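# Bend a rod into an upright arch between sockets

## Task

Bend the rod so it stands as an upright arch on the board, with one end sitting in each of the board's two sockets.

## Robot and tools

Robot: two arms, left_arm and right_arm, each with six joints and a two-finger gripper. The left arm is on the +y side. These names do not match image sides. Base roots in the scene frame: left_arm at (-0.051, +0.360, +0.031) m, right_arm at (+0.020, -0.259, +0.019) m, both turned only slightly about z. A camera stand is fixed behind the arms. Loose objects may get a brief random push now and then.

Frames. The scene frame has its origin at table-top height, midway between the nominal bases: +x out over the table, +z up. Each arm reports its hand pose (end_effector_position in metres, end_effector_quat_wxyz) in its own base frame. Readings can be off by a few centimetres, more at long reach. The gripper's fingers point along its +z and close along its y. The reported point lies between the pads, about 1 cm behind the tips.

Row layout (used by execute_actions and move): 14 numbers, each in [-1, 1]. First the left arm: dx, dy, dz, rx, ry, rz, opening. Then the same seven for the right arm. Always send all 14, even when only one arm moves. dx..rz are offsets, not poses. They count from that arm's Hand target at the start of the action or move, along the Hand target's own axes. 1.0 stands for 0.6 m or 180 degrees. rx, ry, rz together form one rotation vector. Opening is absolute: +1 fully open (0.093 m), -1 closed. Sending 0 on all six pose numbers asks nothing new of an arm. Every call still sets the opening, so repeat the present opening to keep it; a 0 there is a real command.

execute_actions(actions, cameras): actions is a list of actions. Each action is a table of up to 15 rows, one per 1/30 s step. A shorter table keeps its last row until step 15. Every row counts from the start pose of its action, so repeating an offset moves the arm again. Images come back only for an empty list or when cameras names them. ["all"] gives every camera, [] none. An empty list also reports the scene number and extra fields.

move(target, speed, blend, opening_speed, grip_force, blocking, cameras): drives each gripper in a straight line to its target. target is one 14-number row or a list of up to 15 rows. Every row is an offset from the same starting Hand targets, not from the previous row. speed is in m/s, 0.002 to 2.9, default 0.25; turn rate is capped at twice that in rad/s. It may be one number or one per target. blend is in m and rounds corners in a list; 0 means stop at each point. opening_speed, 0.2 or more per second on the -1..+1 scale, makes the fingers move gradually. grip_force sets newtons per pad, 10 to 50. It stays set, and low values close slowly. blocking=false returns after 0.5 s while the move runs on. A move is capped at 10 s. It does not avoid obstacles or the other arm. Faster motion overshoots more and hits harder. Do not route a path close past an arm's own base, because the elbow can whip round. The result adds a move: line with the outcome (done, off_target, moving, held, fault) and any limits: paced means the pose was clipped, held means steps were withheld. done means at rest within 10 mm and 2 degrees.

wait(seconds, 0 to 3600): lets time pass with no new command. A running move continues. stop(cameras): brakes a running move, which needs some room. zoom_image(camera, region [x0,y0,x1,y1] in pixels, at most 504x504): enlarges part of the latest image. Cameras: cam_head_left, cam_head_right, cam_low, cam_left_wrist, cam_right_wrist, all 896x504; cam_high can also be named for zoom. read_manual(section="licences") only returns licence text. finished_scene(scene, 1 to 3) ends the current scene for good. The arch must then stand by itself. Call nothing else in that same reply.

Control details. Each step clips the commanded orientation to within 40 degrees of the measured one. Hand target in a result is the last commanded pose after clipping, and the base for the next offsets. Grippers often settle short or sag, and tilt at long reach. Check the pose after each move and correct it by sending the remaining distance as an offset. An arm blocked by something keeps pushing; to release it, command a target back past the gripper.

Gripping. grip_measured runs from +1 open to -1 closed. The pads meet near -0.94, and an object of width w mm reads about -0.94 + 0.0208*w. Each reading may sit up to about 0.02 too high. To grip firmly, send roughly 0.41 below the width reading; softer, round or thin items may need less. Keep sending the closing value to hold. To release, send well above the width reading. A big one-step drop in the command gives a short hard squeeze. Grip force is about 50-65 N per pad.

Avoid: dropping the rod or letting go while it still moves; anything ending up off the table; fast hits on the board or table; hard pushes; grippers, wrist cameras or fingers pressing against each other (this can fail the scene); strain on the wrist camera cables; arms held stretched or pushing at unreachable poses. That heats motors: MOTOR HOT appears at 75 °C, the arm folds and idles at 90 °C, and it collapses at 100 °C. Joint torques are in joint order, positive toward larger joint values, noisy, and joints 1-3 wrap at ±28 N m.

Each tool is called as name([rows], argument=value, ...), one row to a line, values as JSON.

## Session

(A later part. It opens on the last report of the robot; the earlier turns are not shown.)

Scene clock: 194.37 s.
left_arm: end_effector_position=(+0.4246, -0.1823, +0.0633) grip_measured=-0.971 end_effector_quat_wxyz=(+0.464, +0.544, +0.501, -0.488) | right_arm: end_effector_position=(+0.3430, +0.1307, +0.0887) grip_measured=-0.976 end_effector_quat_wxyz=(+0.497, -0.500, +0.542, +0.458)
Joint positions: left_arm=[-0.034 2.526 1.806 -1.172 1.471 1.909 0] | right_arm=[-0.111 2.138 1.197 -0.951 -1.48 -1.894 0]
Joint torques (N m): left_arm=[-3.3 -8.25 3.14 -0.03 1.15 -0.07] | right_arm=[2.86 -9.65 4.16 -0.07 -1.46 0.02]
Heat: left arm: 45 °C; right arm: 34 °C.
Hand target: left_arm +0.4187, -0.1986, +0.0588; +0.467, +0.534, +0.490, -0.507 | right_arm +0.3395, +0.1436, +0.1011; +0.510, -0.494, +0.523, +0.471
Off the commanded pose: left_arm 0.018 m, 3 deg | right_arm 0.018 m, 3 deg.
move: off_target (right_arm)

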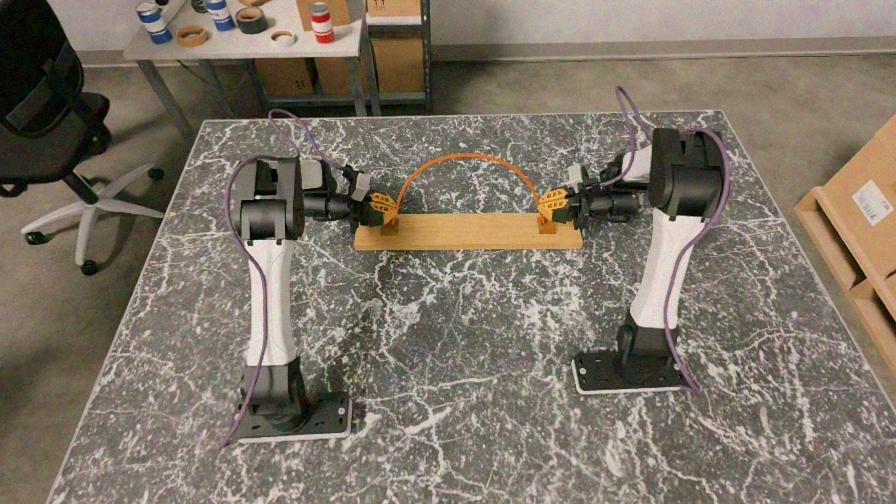

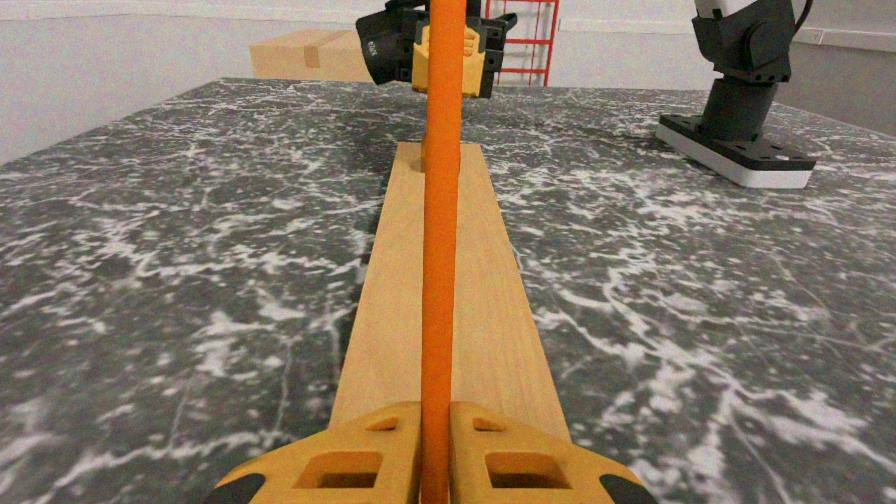

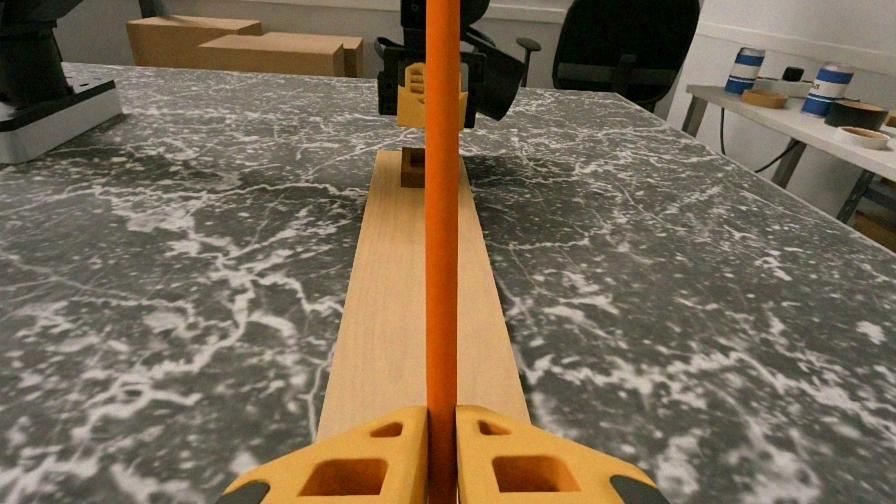

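move(target=[0,0,0,0,0,0,-1,0.04,0,-0.006,0,0,0,-1], cameras=["all"], speed=0.08)

zoom_image(camera="cam_head_left", region=[525, 190, 575, 250])

zoom_image(camera="cam_left_wrist", region=[370, 60, 490, 200])

zoom_image(camera="cam_low", region=[405, 235, 445, 285])

Scene clock: 197.53 s.
left_arm: end_effector_position=(+0.4246, -0.1823, +0.0633) grip_measured=-0.971 end_effector_quat_wxyz=(+0.464, +0.544, +0.501, -0.488) | right_arm: end_effector_position=(+0.3411, +0.1310, +0.0786) grip_measured=-0.976 end_effector_quat_wxyz=(+0.502, -0.501, +0.537, +0.457)
Joint positions: left_arm=[-0.034 2.526 1.806 -1.172 1.471 1.909 0] | right_arm=[-0.111 2.171 1.19 -0.946 -1.487 -1.939 0]
Joint torques (N m): left_arm=[-3.37 -8.24 3.23 -0.04 1.11 -0.07] | right_arm=[1.85 -6.48 4.37 -0.1 -1.33 -0.18]
Heat: left arm: 45 °C; right arm: 34 °C.
Hand target: left_arm +0.4187, -0.1986, +0.0588; +0.467, +0.534, +0.490, -0.507 | right_arm +0.3394, +0.1391, +0.0772; +0.510, -0.494, +0.523, +0.471
Off the commanded pose: left_arm 0.018 m, 3 deg | right_arm 0.008 m, 3 deg.
move: off_target (right_arm)

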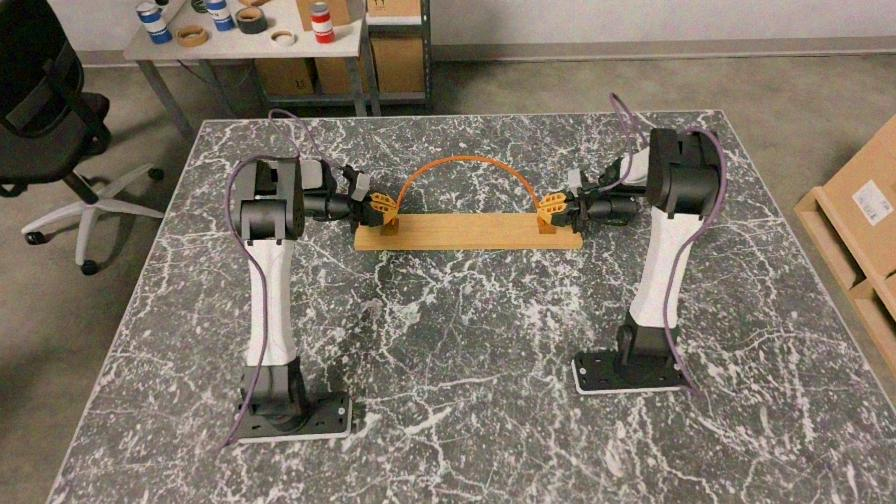

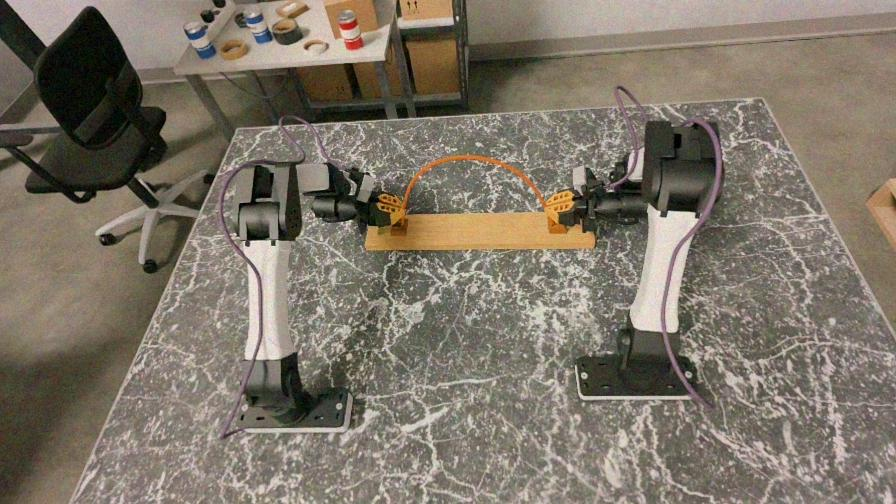

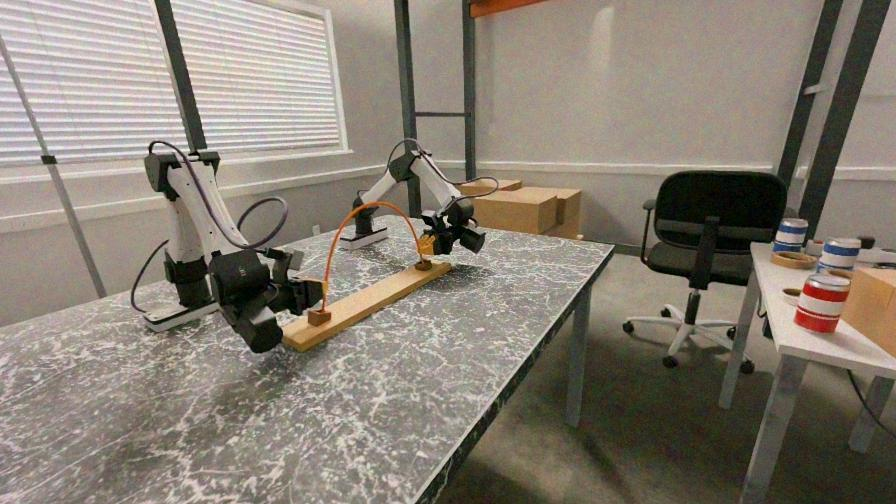

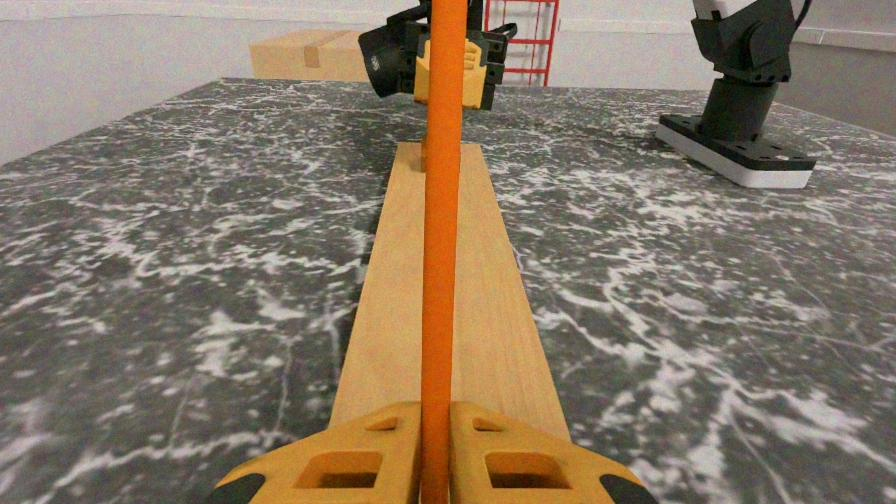

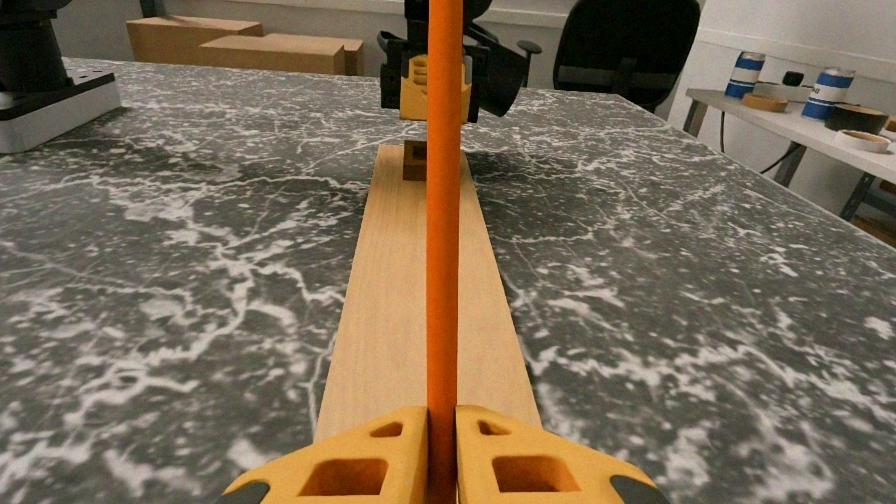

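Scaled by 8.400.

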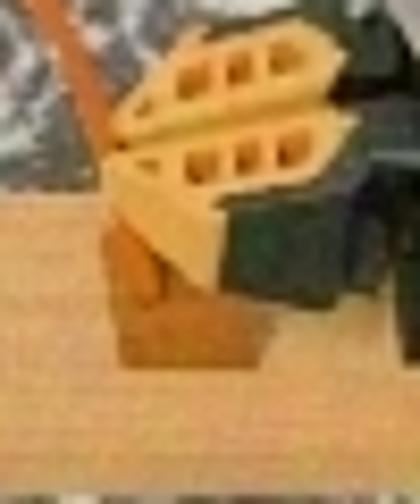

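Scaled by 3.600.

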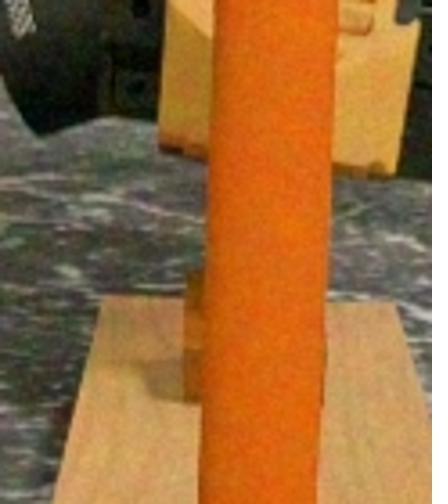

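Scaled by 10.080.

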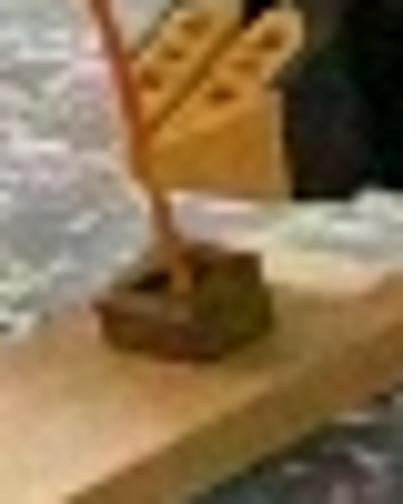

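zoom_image(camera="cam_low", region=[295, 270, 345, 330])

zoom_image(camera="cam_head_right", region=[535, 190, 585, 250])

Scaled by 8.400.

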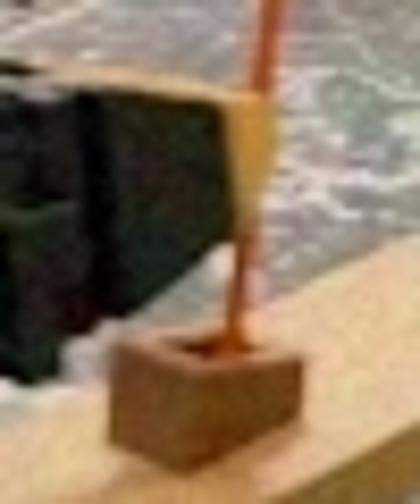

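Scaled by 8.400.

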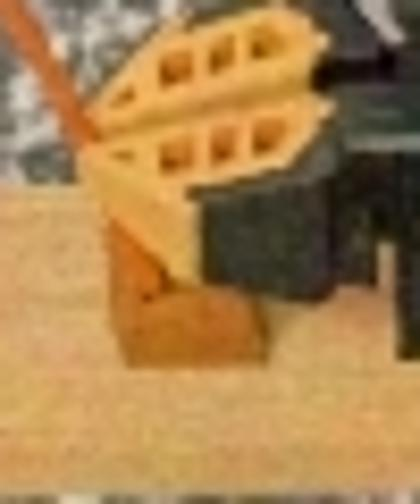

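move(target=[0,0,0,0,0,0,-1,0.03,0,-0.003,0,0,0,-1], cameras=["cam_head_left","cam_low","cam_left_wrist"], speed=0.08)

zoom_image(camera="cam_low", region=[295, 270, 345, 330])

zoom_image(camera="cam_head_left", region=[525, 190, 575, 250])

Scene clock: 201.73 s.
left_arm: end_effector_position=(+0.4246, -0.1823, +0.0633) grip_measured=-0.971 end_effector_quat_wxyz=(+0.464, +0.544, +0.501, -0.488) | right_arm: end_effector_position=(+0.3431, +0.1310, +0.0759) grip_measured=-0.976 end_effector_quat_wxyz=(+0.522, -0.481, +0.528, +0.466)
Joint positions: left_arm=[-0.034 2.526 1.806 -1.171 1.471 1.909 0] | right_arm=[-0.112 2.212 1.19 -0.953 -1.548 -1.984 0]
Joint torques (N m): left_arm=[-3.3 -8.25 3.22 -0.07 1.15 -0.1] | right_arm=[1.4 -5.2 4.44 0 -0.54 -0.25]
Heat: left arm: 45 °C; right arm: 34 °C.
Hand target: left_arm +0.4187, -0.1986, +0.0588; +0.467, +0.534, +0.490, -0.507 | right_arm +0.3394, +0.1367, +0.0592; +0.510, -0.494, +0.524, +0.471
Off the commanded pose: left_arm 0.018 m, 3 deg | right_arm 0.018 m, 2 deg.
move: off_target (right_arm)

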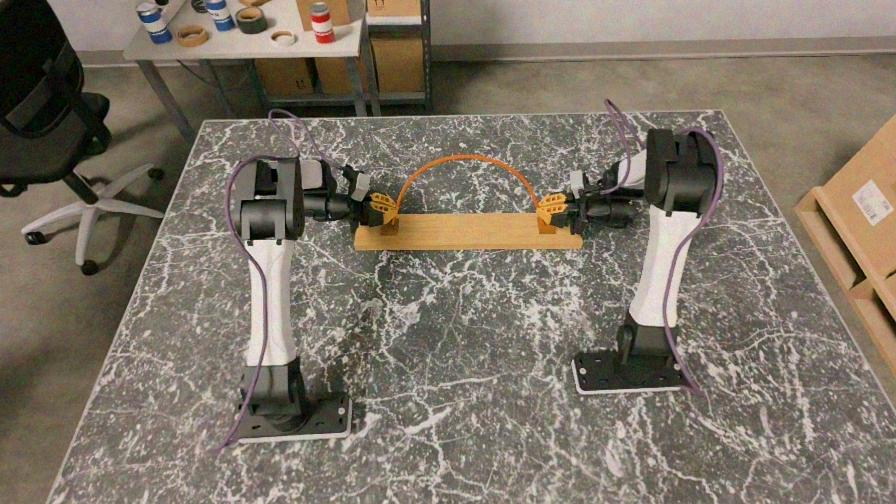

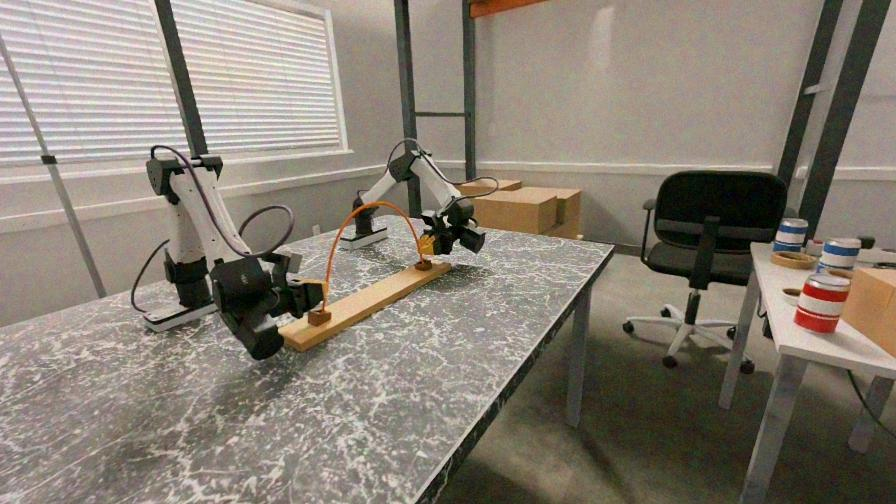

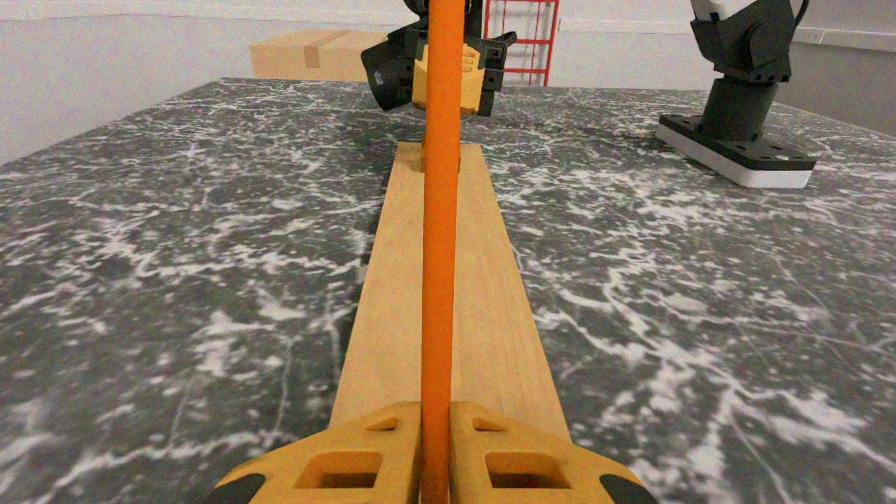

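Scaled by 8.400.

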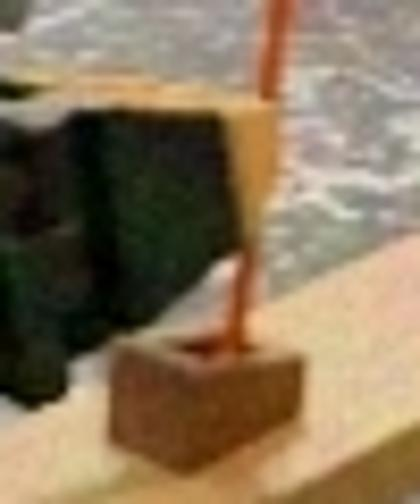

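Scaled by 8.400.

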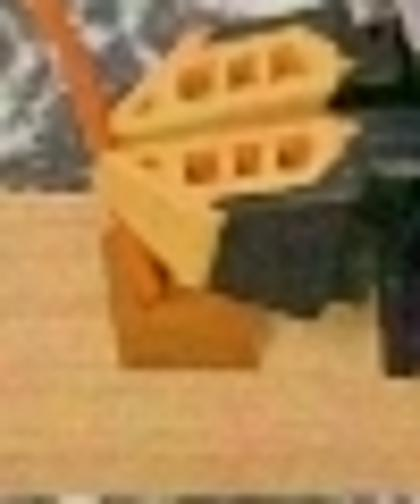

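move(target=[0,0,0,0,0,0,-0.55,-0.018,0,0,0,0,0,-0.55], opening_speed=0.2, cameras=["all"], speed=0.08)

zoom_image(camera="cam_low", region=[280, 190, 460, 350])

zoom_image(camera="cam_head_left", region=[350, 140, 600, 260])

Scene clock: 209.30 s.
left_arm: end_effector_position=(+0.4186, -0.1954, +0.0625) grip_measured=-0.553 end_effector_quat_wxyz=(+0.456, +0.547, +0.495, -0.498) | right_arm: end_effector_position=(+0.3380, +0.1349, +0.0710) grip_measured=-0.552 end_effector_quat_wxyz=(+0.509, -0.498, +0.528, +0.463)
Joint positions: left_arm=[-0.065 2.526 1.797 -1.157 1.48 1.894 0.019] | right_arm=[-0.101 2.212 1.19 -0.969 -1.512 -2.009 0.019]
Joint torques (N m): left_arm=[-0.39 -8.51 3.49 -0.05 1.05 -0.05] | right_arm=[0.62 -6.9 5.78 -0.37 -1.02 -0.2]
Heat: left arm: 45 °C; right arm: 34 °C.
Hand target: left_arm +0.4187, -0.1986, +0.0587; +0.467, +0.534, +0.490, -0.507 | right_arm +0.3393, +0.1371, +0.0700; +0.510, -0.494, +0.524, +0.471
Off the commanded pose: left_arm 0.005 m, 2 deg | right_arm 0.003 m, 1 deg.
move: done

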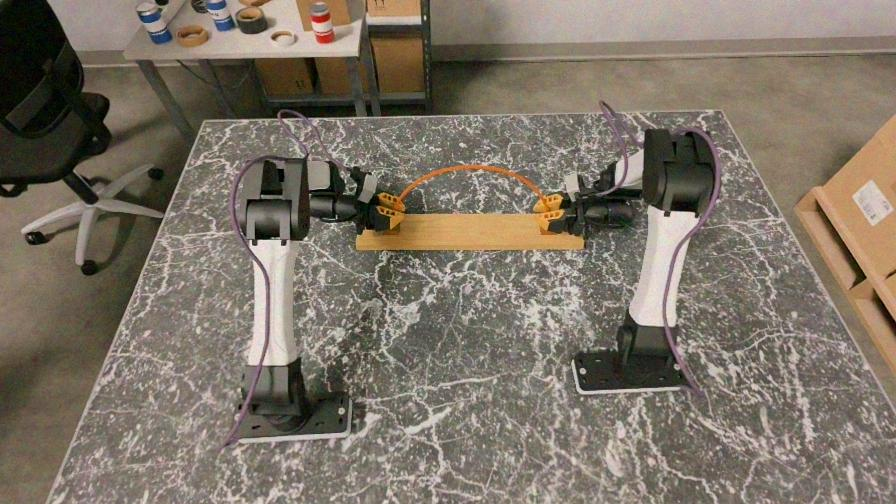

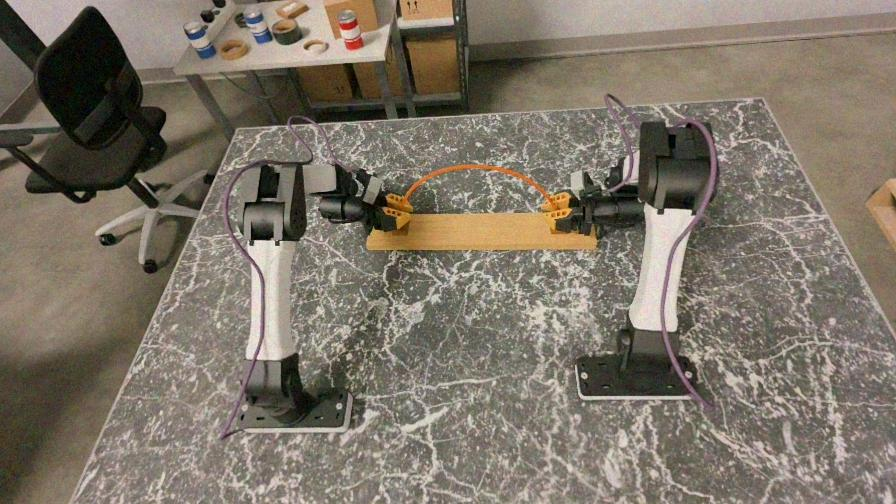

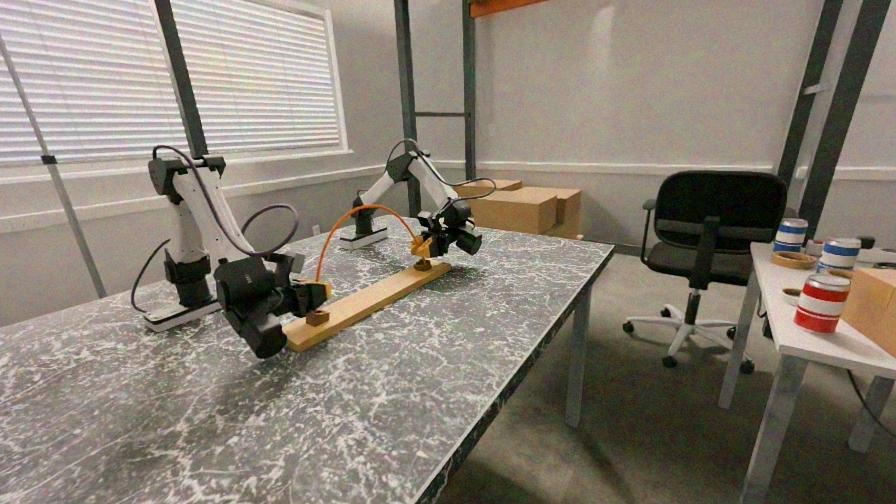

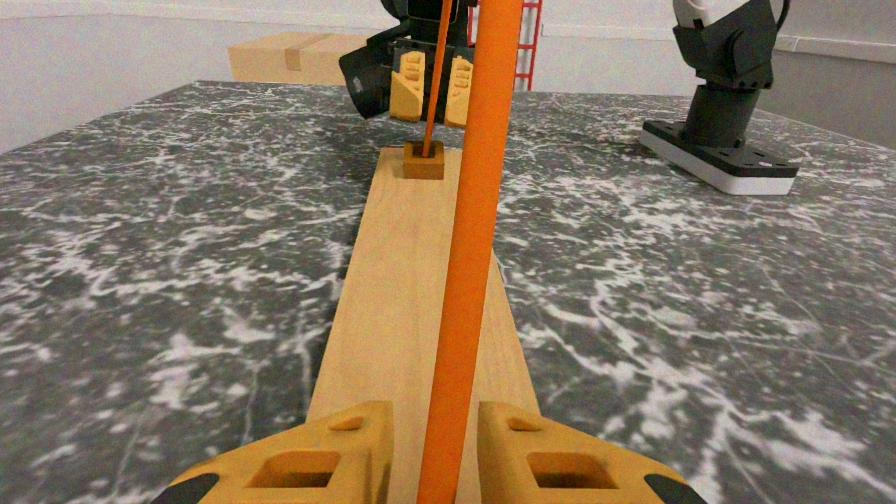

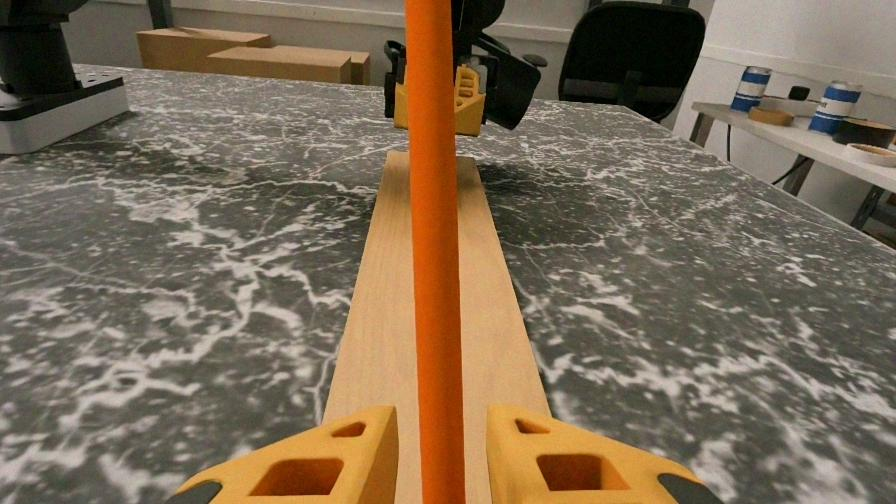

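Scaled by 2.800.

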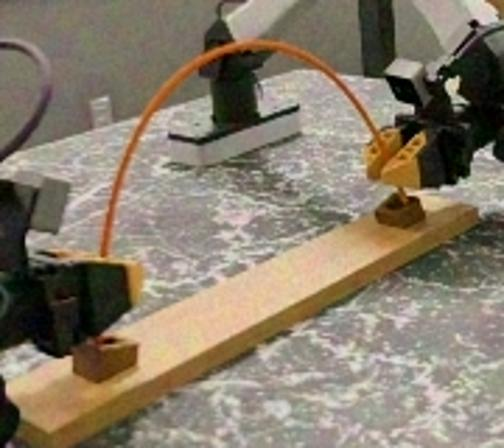

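Scaled by 2.016.

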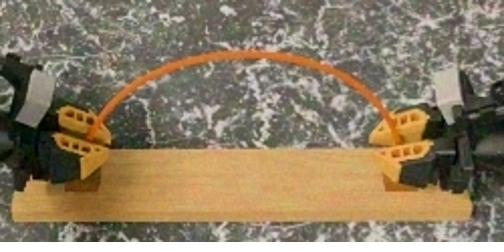

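move([
  [0,0,0,0,0,0,-0.2,0,0,0,0,0,0,-0.2],
  [-0.01,0,-0.16,0,0,0,-0.2,-0.01,0,-0.16,0,0,0,-0.2],
], opening_speed=0.4, cameras=["all"], speed=0.08)

zoom_image(camera="cam_low", region=[280, 190, 460, 350])

zoom_image(camera="cam_head_left", region=[350, 140, 600, 260])

Scene clock: 215.77 s.
left_arm: end_effector_position=(+0.4253, -0.1043, +0.0596) grip_measured=-0.203 end_effector_quat_wxyz=(+0.463, +0.504, +0.565, -0.461) | right_arm: end_effector_position=(+0.3325, +0.0434, +0.0663) grip_measured=-0.202 end_effector_quat_wxyz=(+0.503, -0.445, +0.626, +0.396)
Joint positions: left_arm=[0.148 2.526 1.797 -1.384 1.4 2.065 0.035] | right_arm=[-0.384 2.134 1.129 -1.054 -1.364 -2.019 0.036]
Joint torques (N m): left_arm=[0.38 -11.38 4.22 -0.58 0.57 0.17] | right_arm=[-0.14 -11.04 4.53 -0.53 -0.85 -0.1]
Heat: left arm: 46 °C; right arm: 34 °C.
Hand target: left_arm +0.4267, -0.1034, +0.0697; +0.467, +0.534, +0.490, -0.507 | right_arm +0.3327, +0.0417, +0.0795; +0.510, -0.494, +0.523, +0.471
Off the commanded pose: left_arm 0.010 m, 11 deg | right_arm 0.013 m, 16 deg.
joint sent to its limit (left arm) — joint 6 (wrist roll), upper limit. The joint targets are off in orientation, not in position.
joint sent to its limit (right arm) — joint 6 (wrist roll), lower limit. The joint targets are off in orientation, not in position.
move: off_target (left_arm, right_arm)

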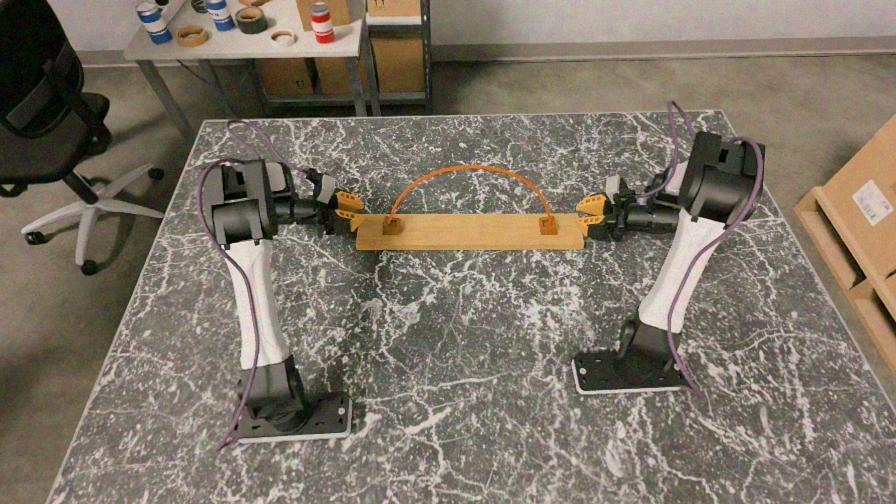

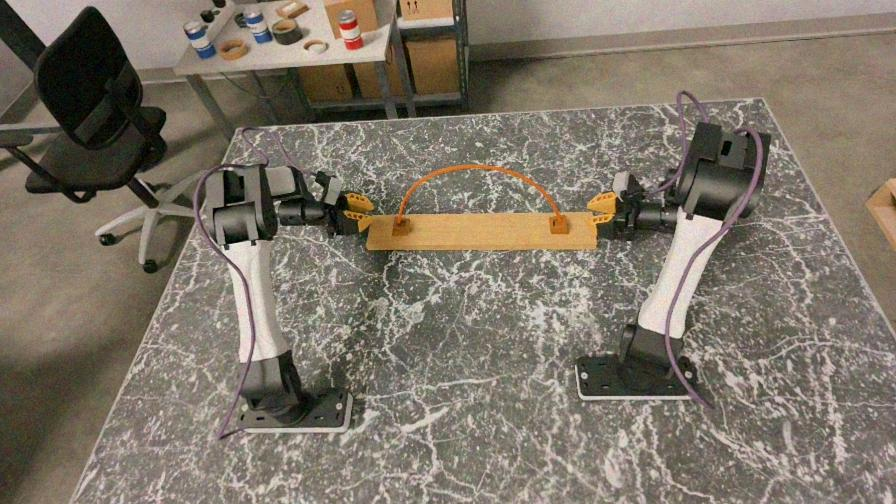

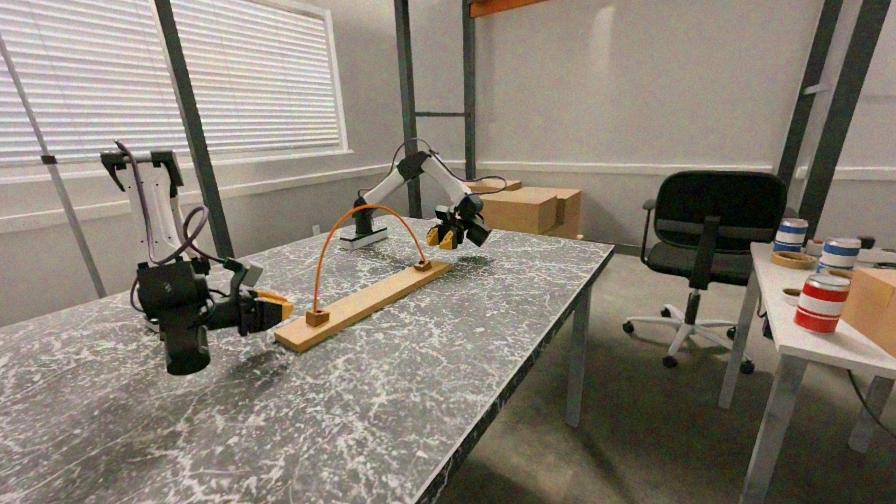

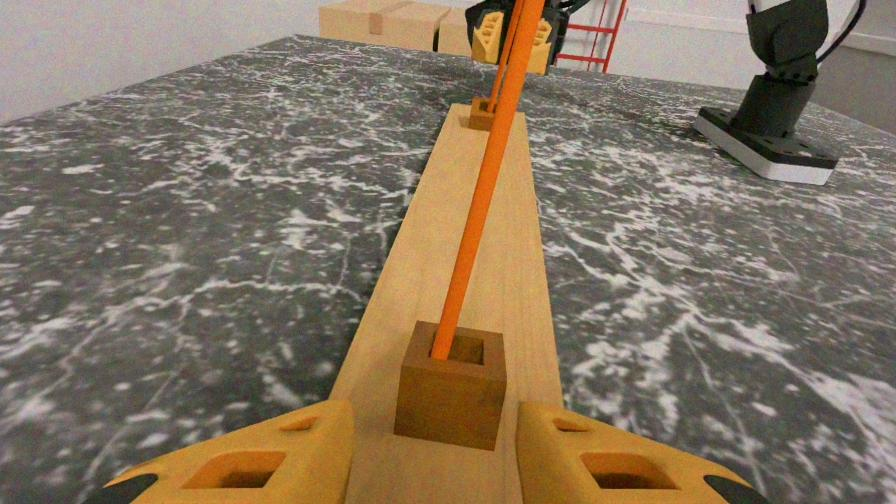

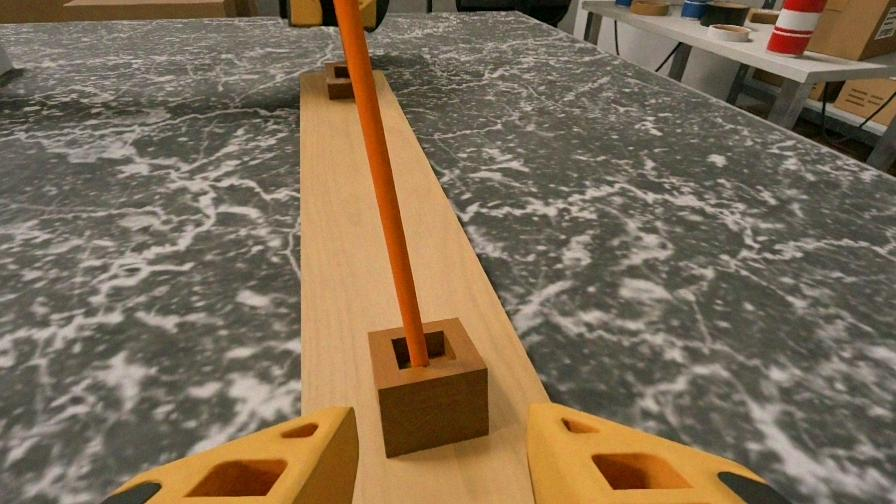

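Scaled by 2.800.

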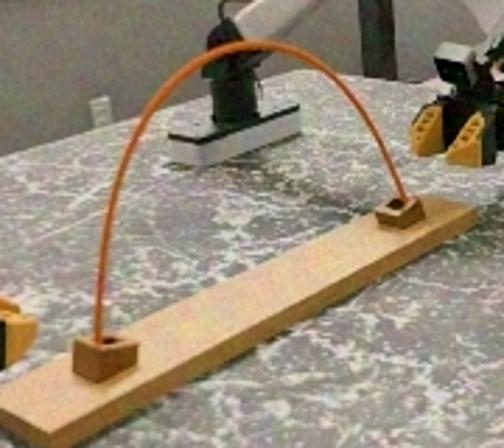

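Scaled by 2.016.

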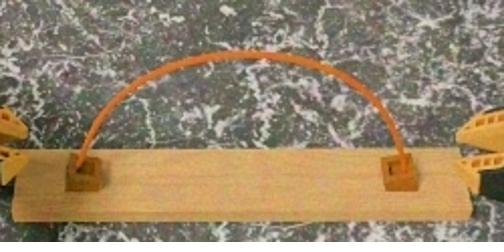

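finished_scene(scene=2)

The scene is finished: the task was done.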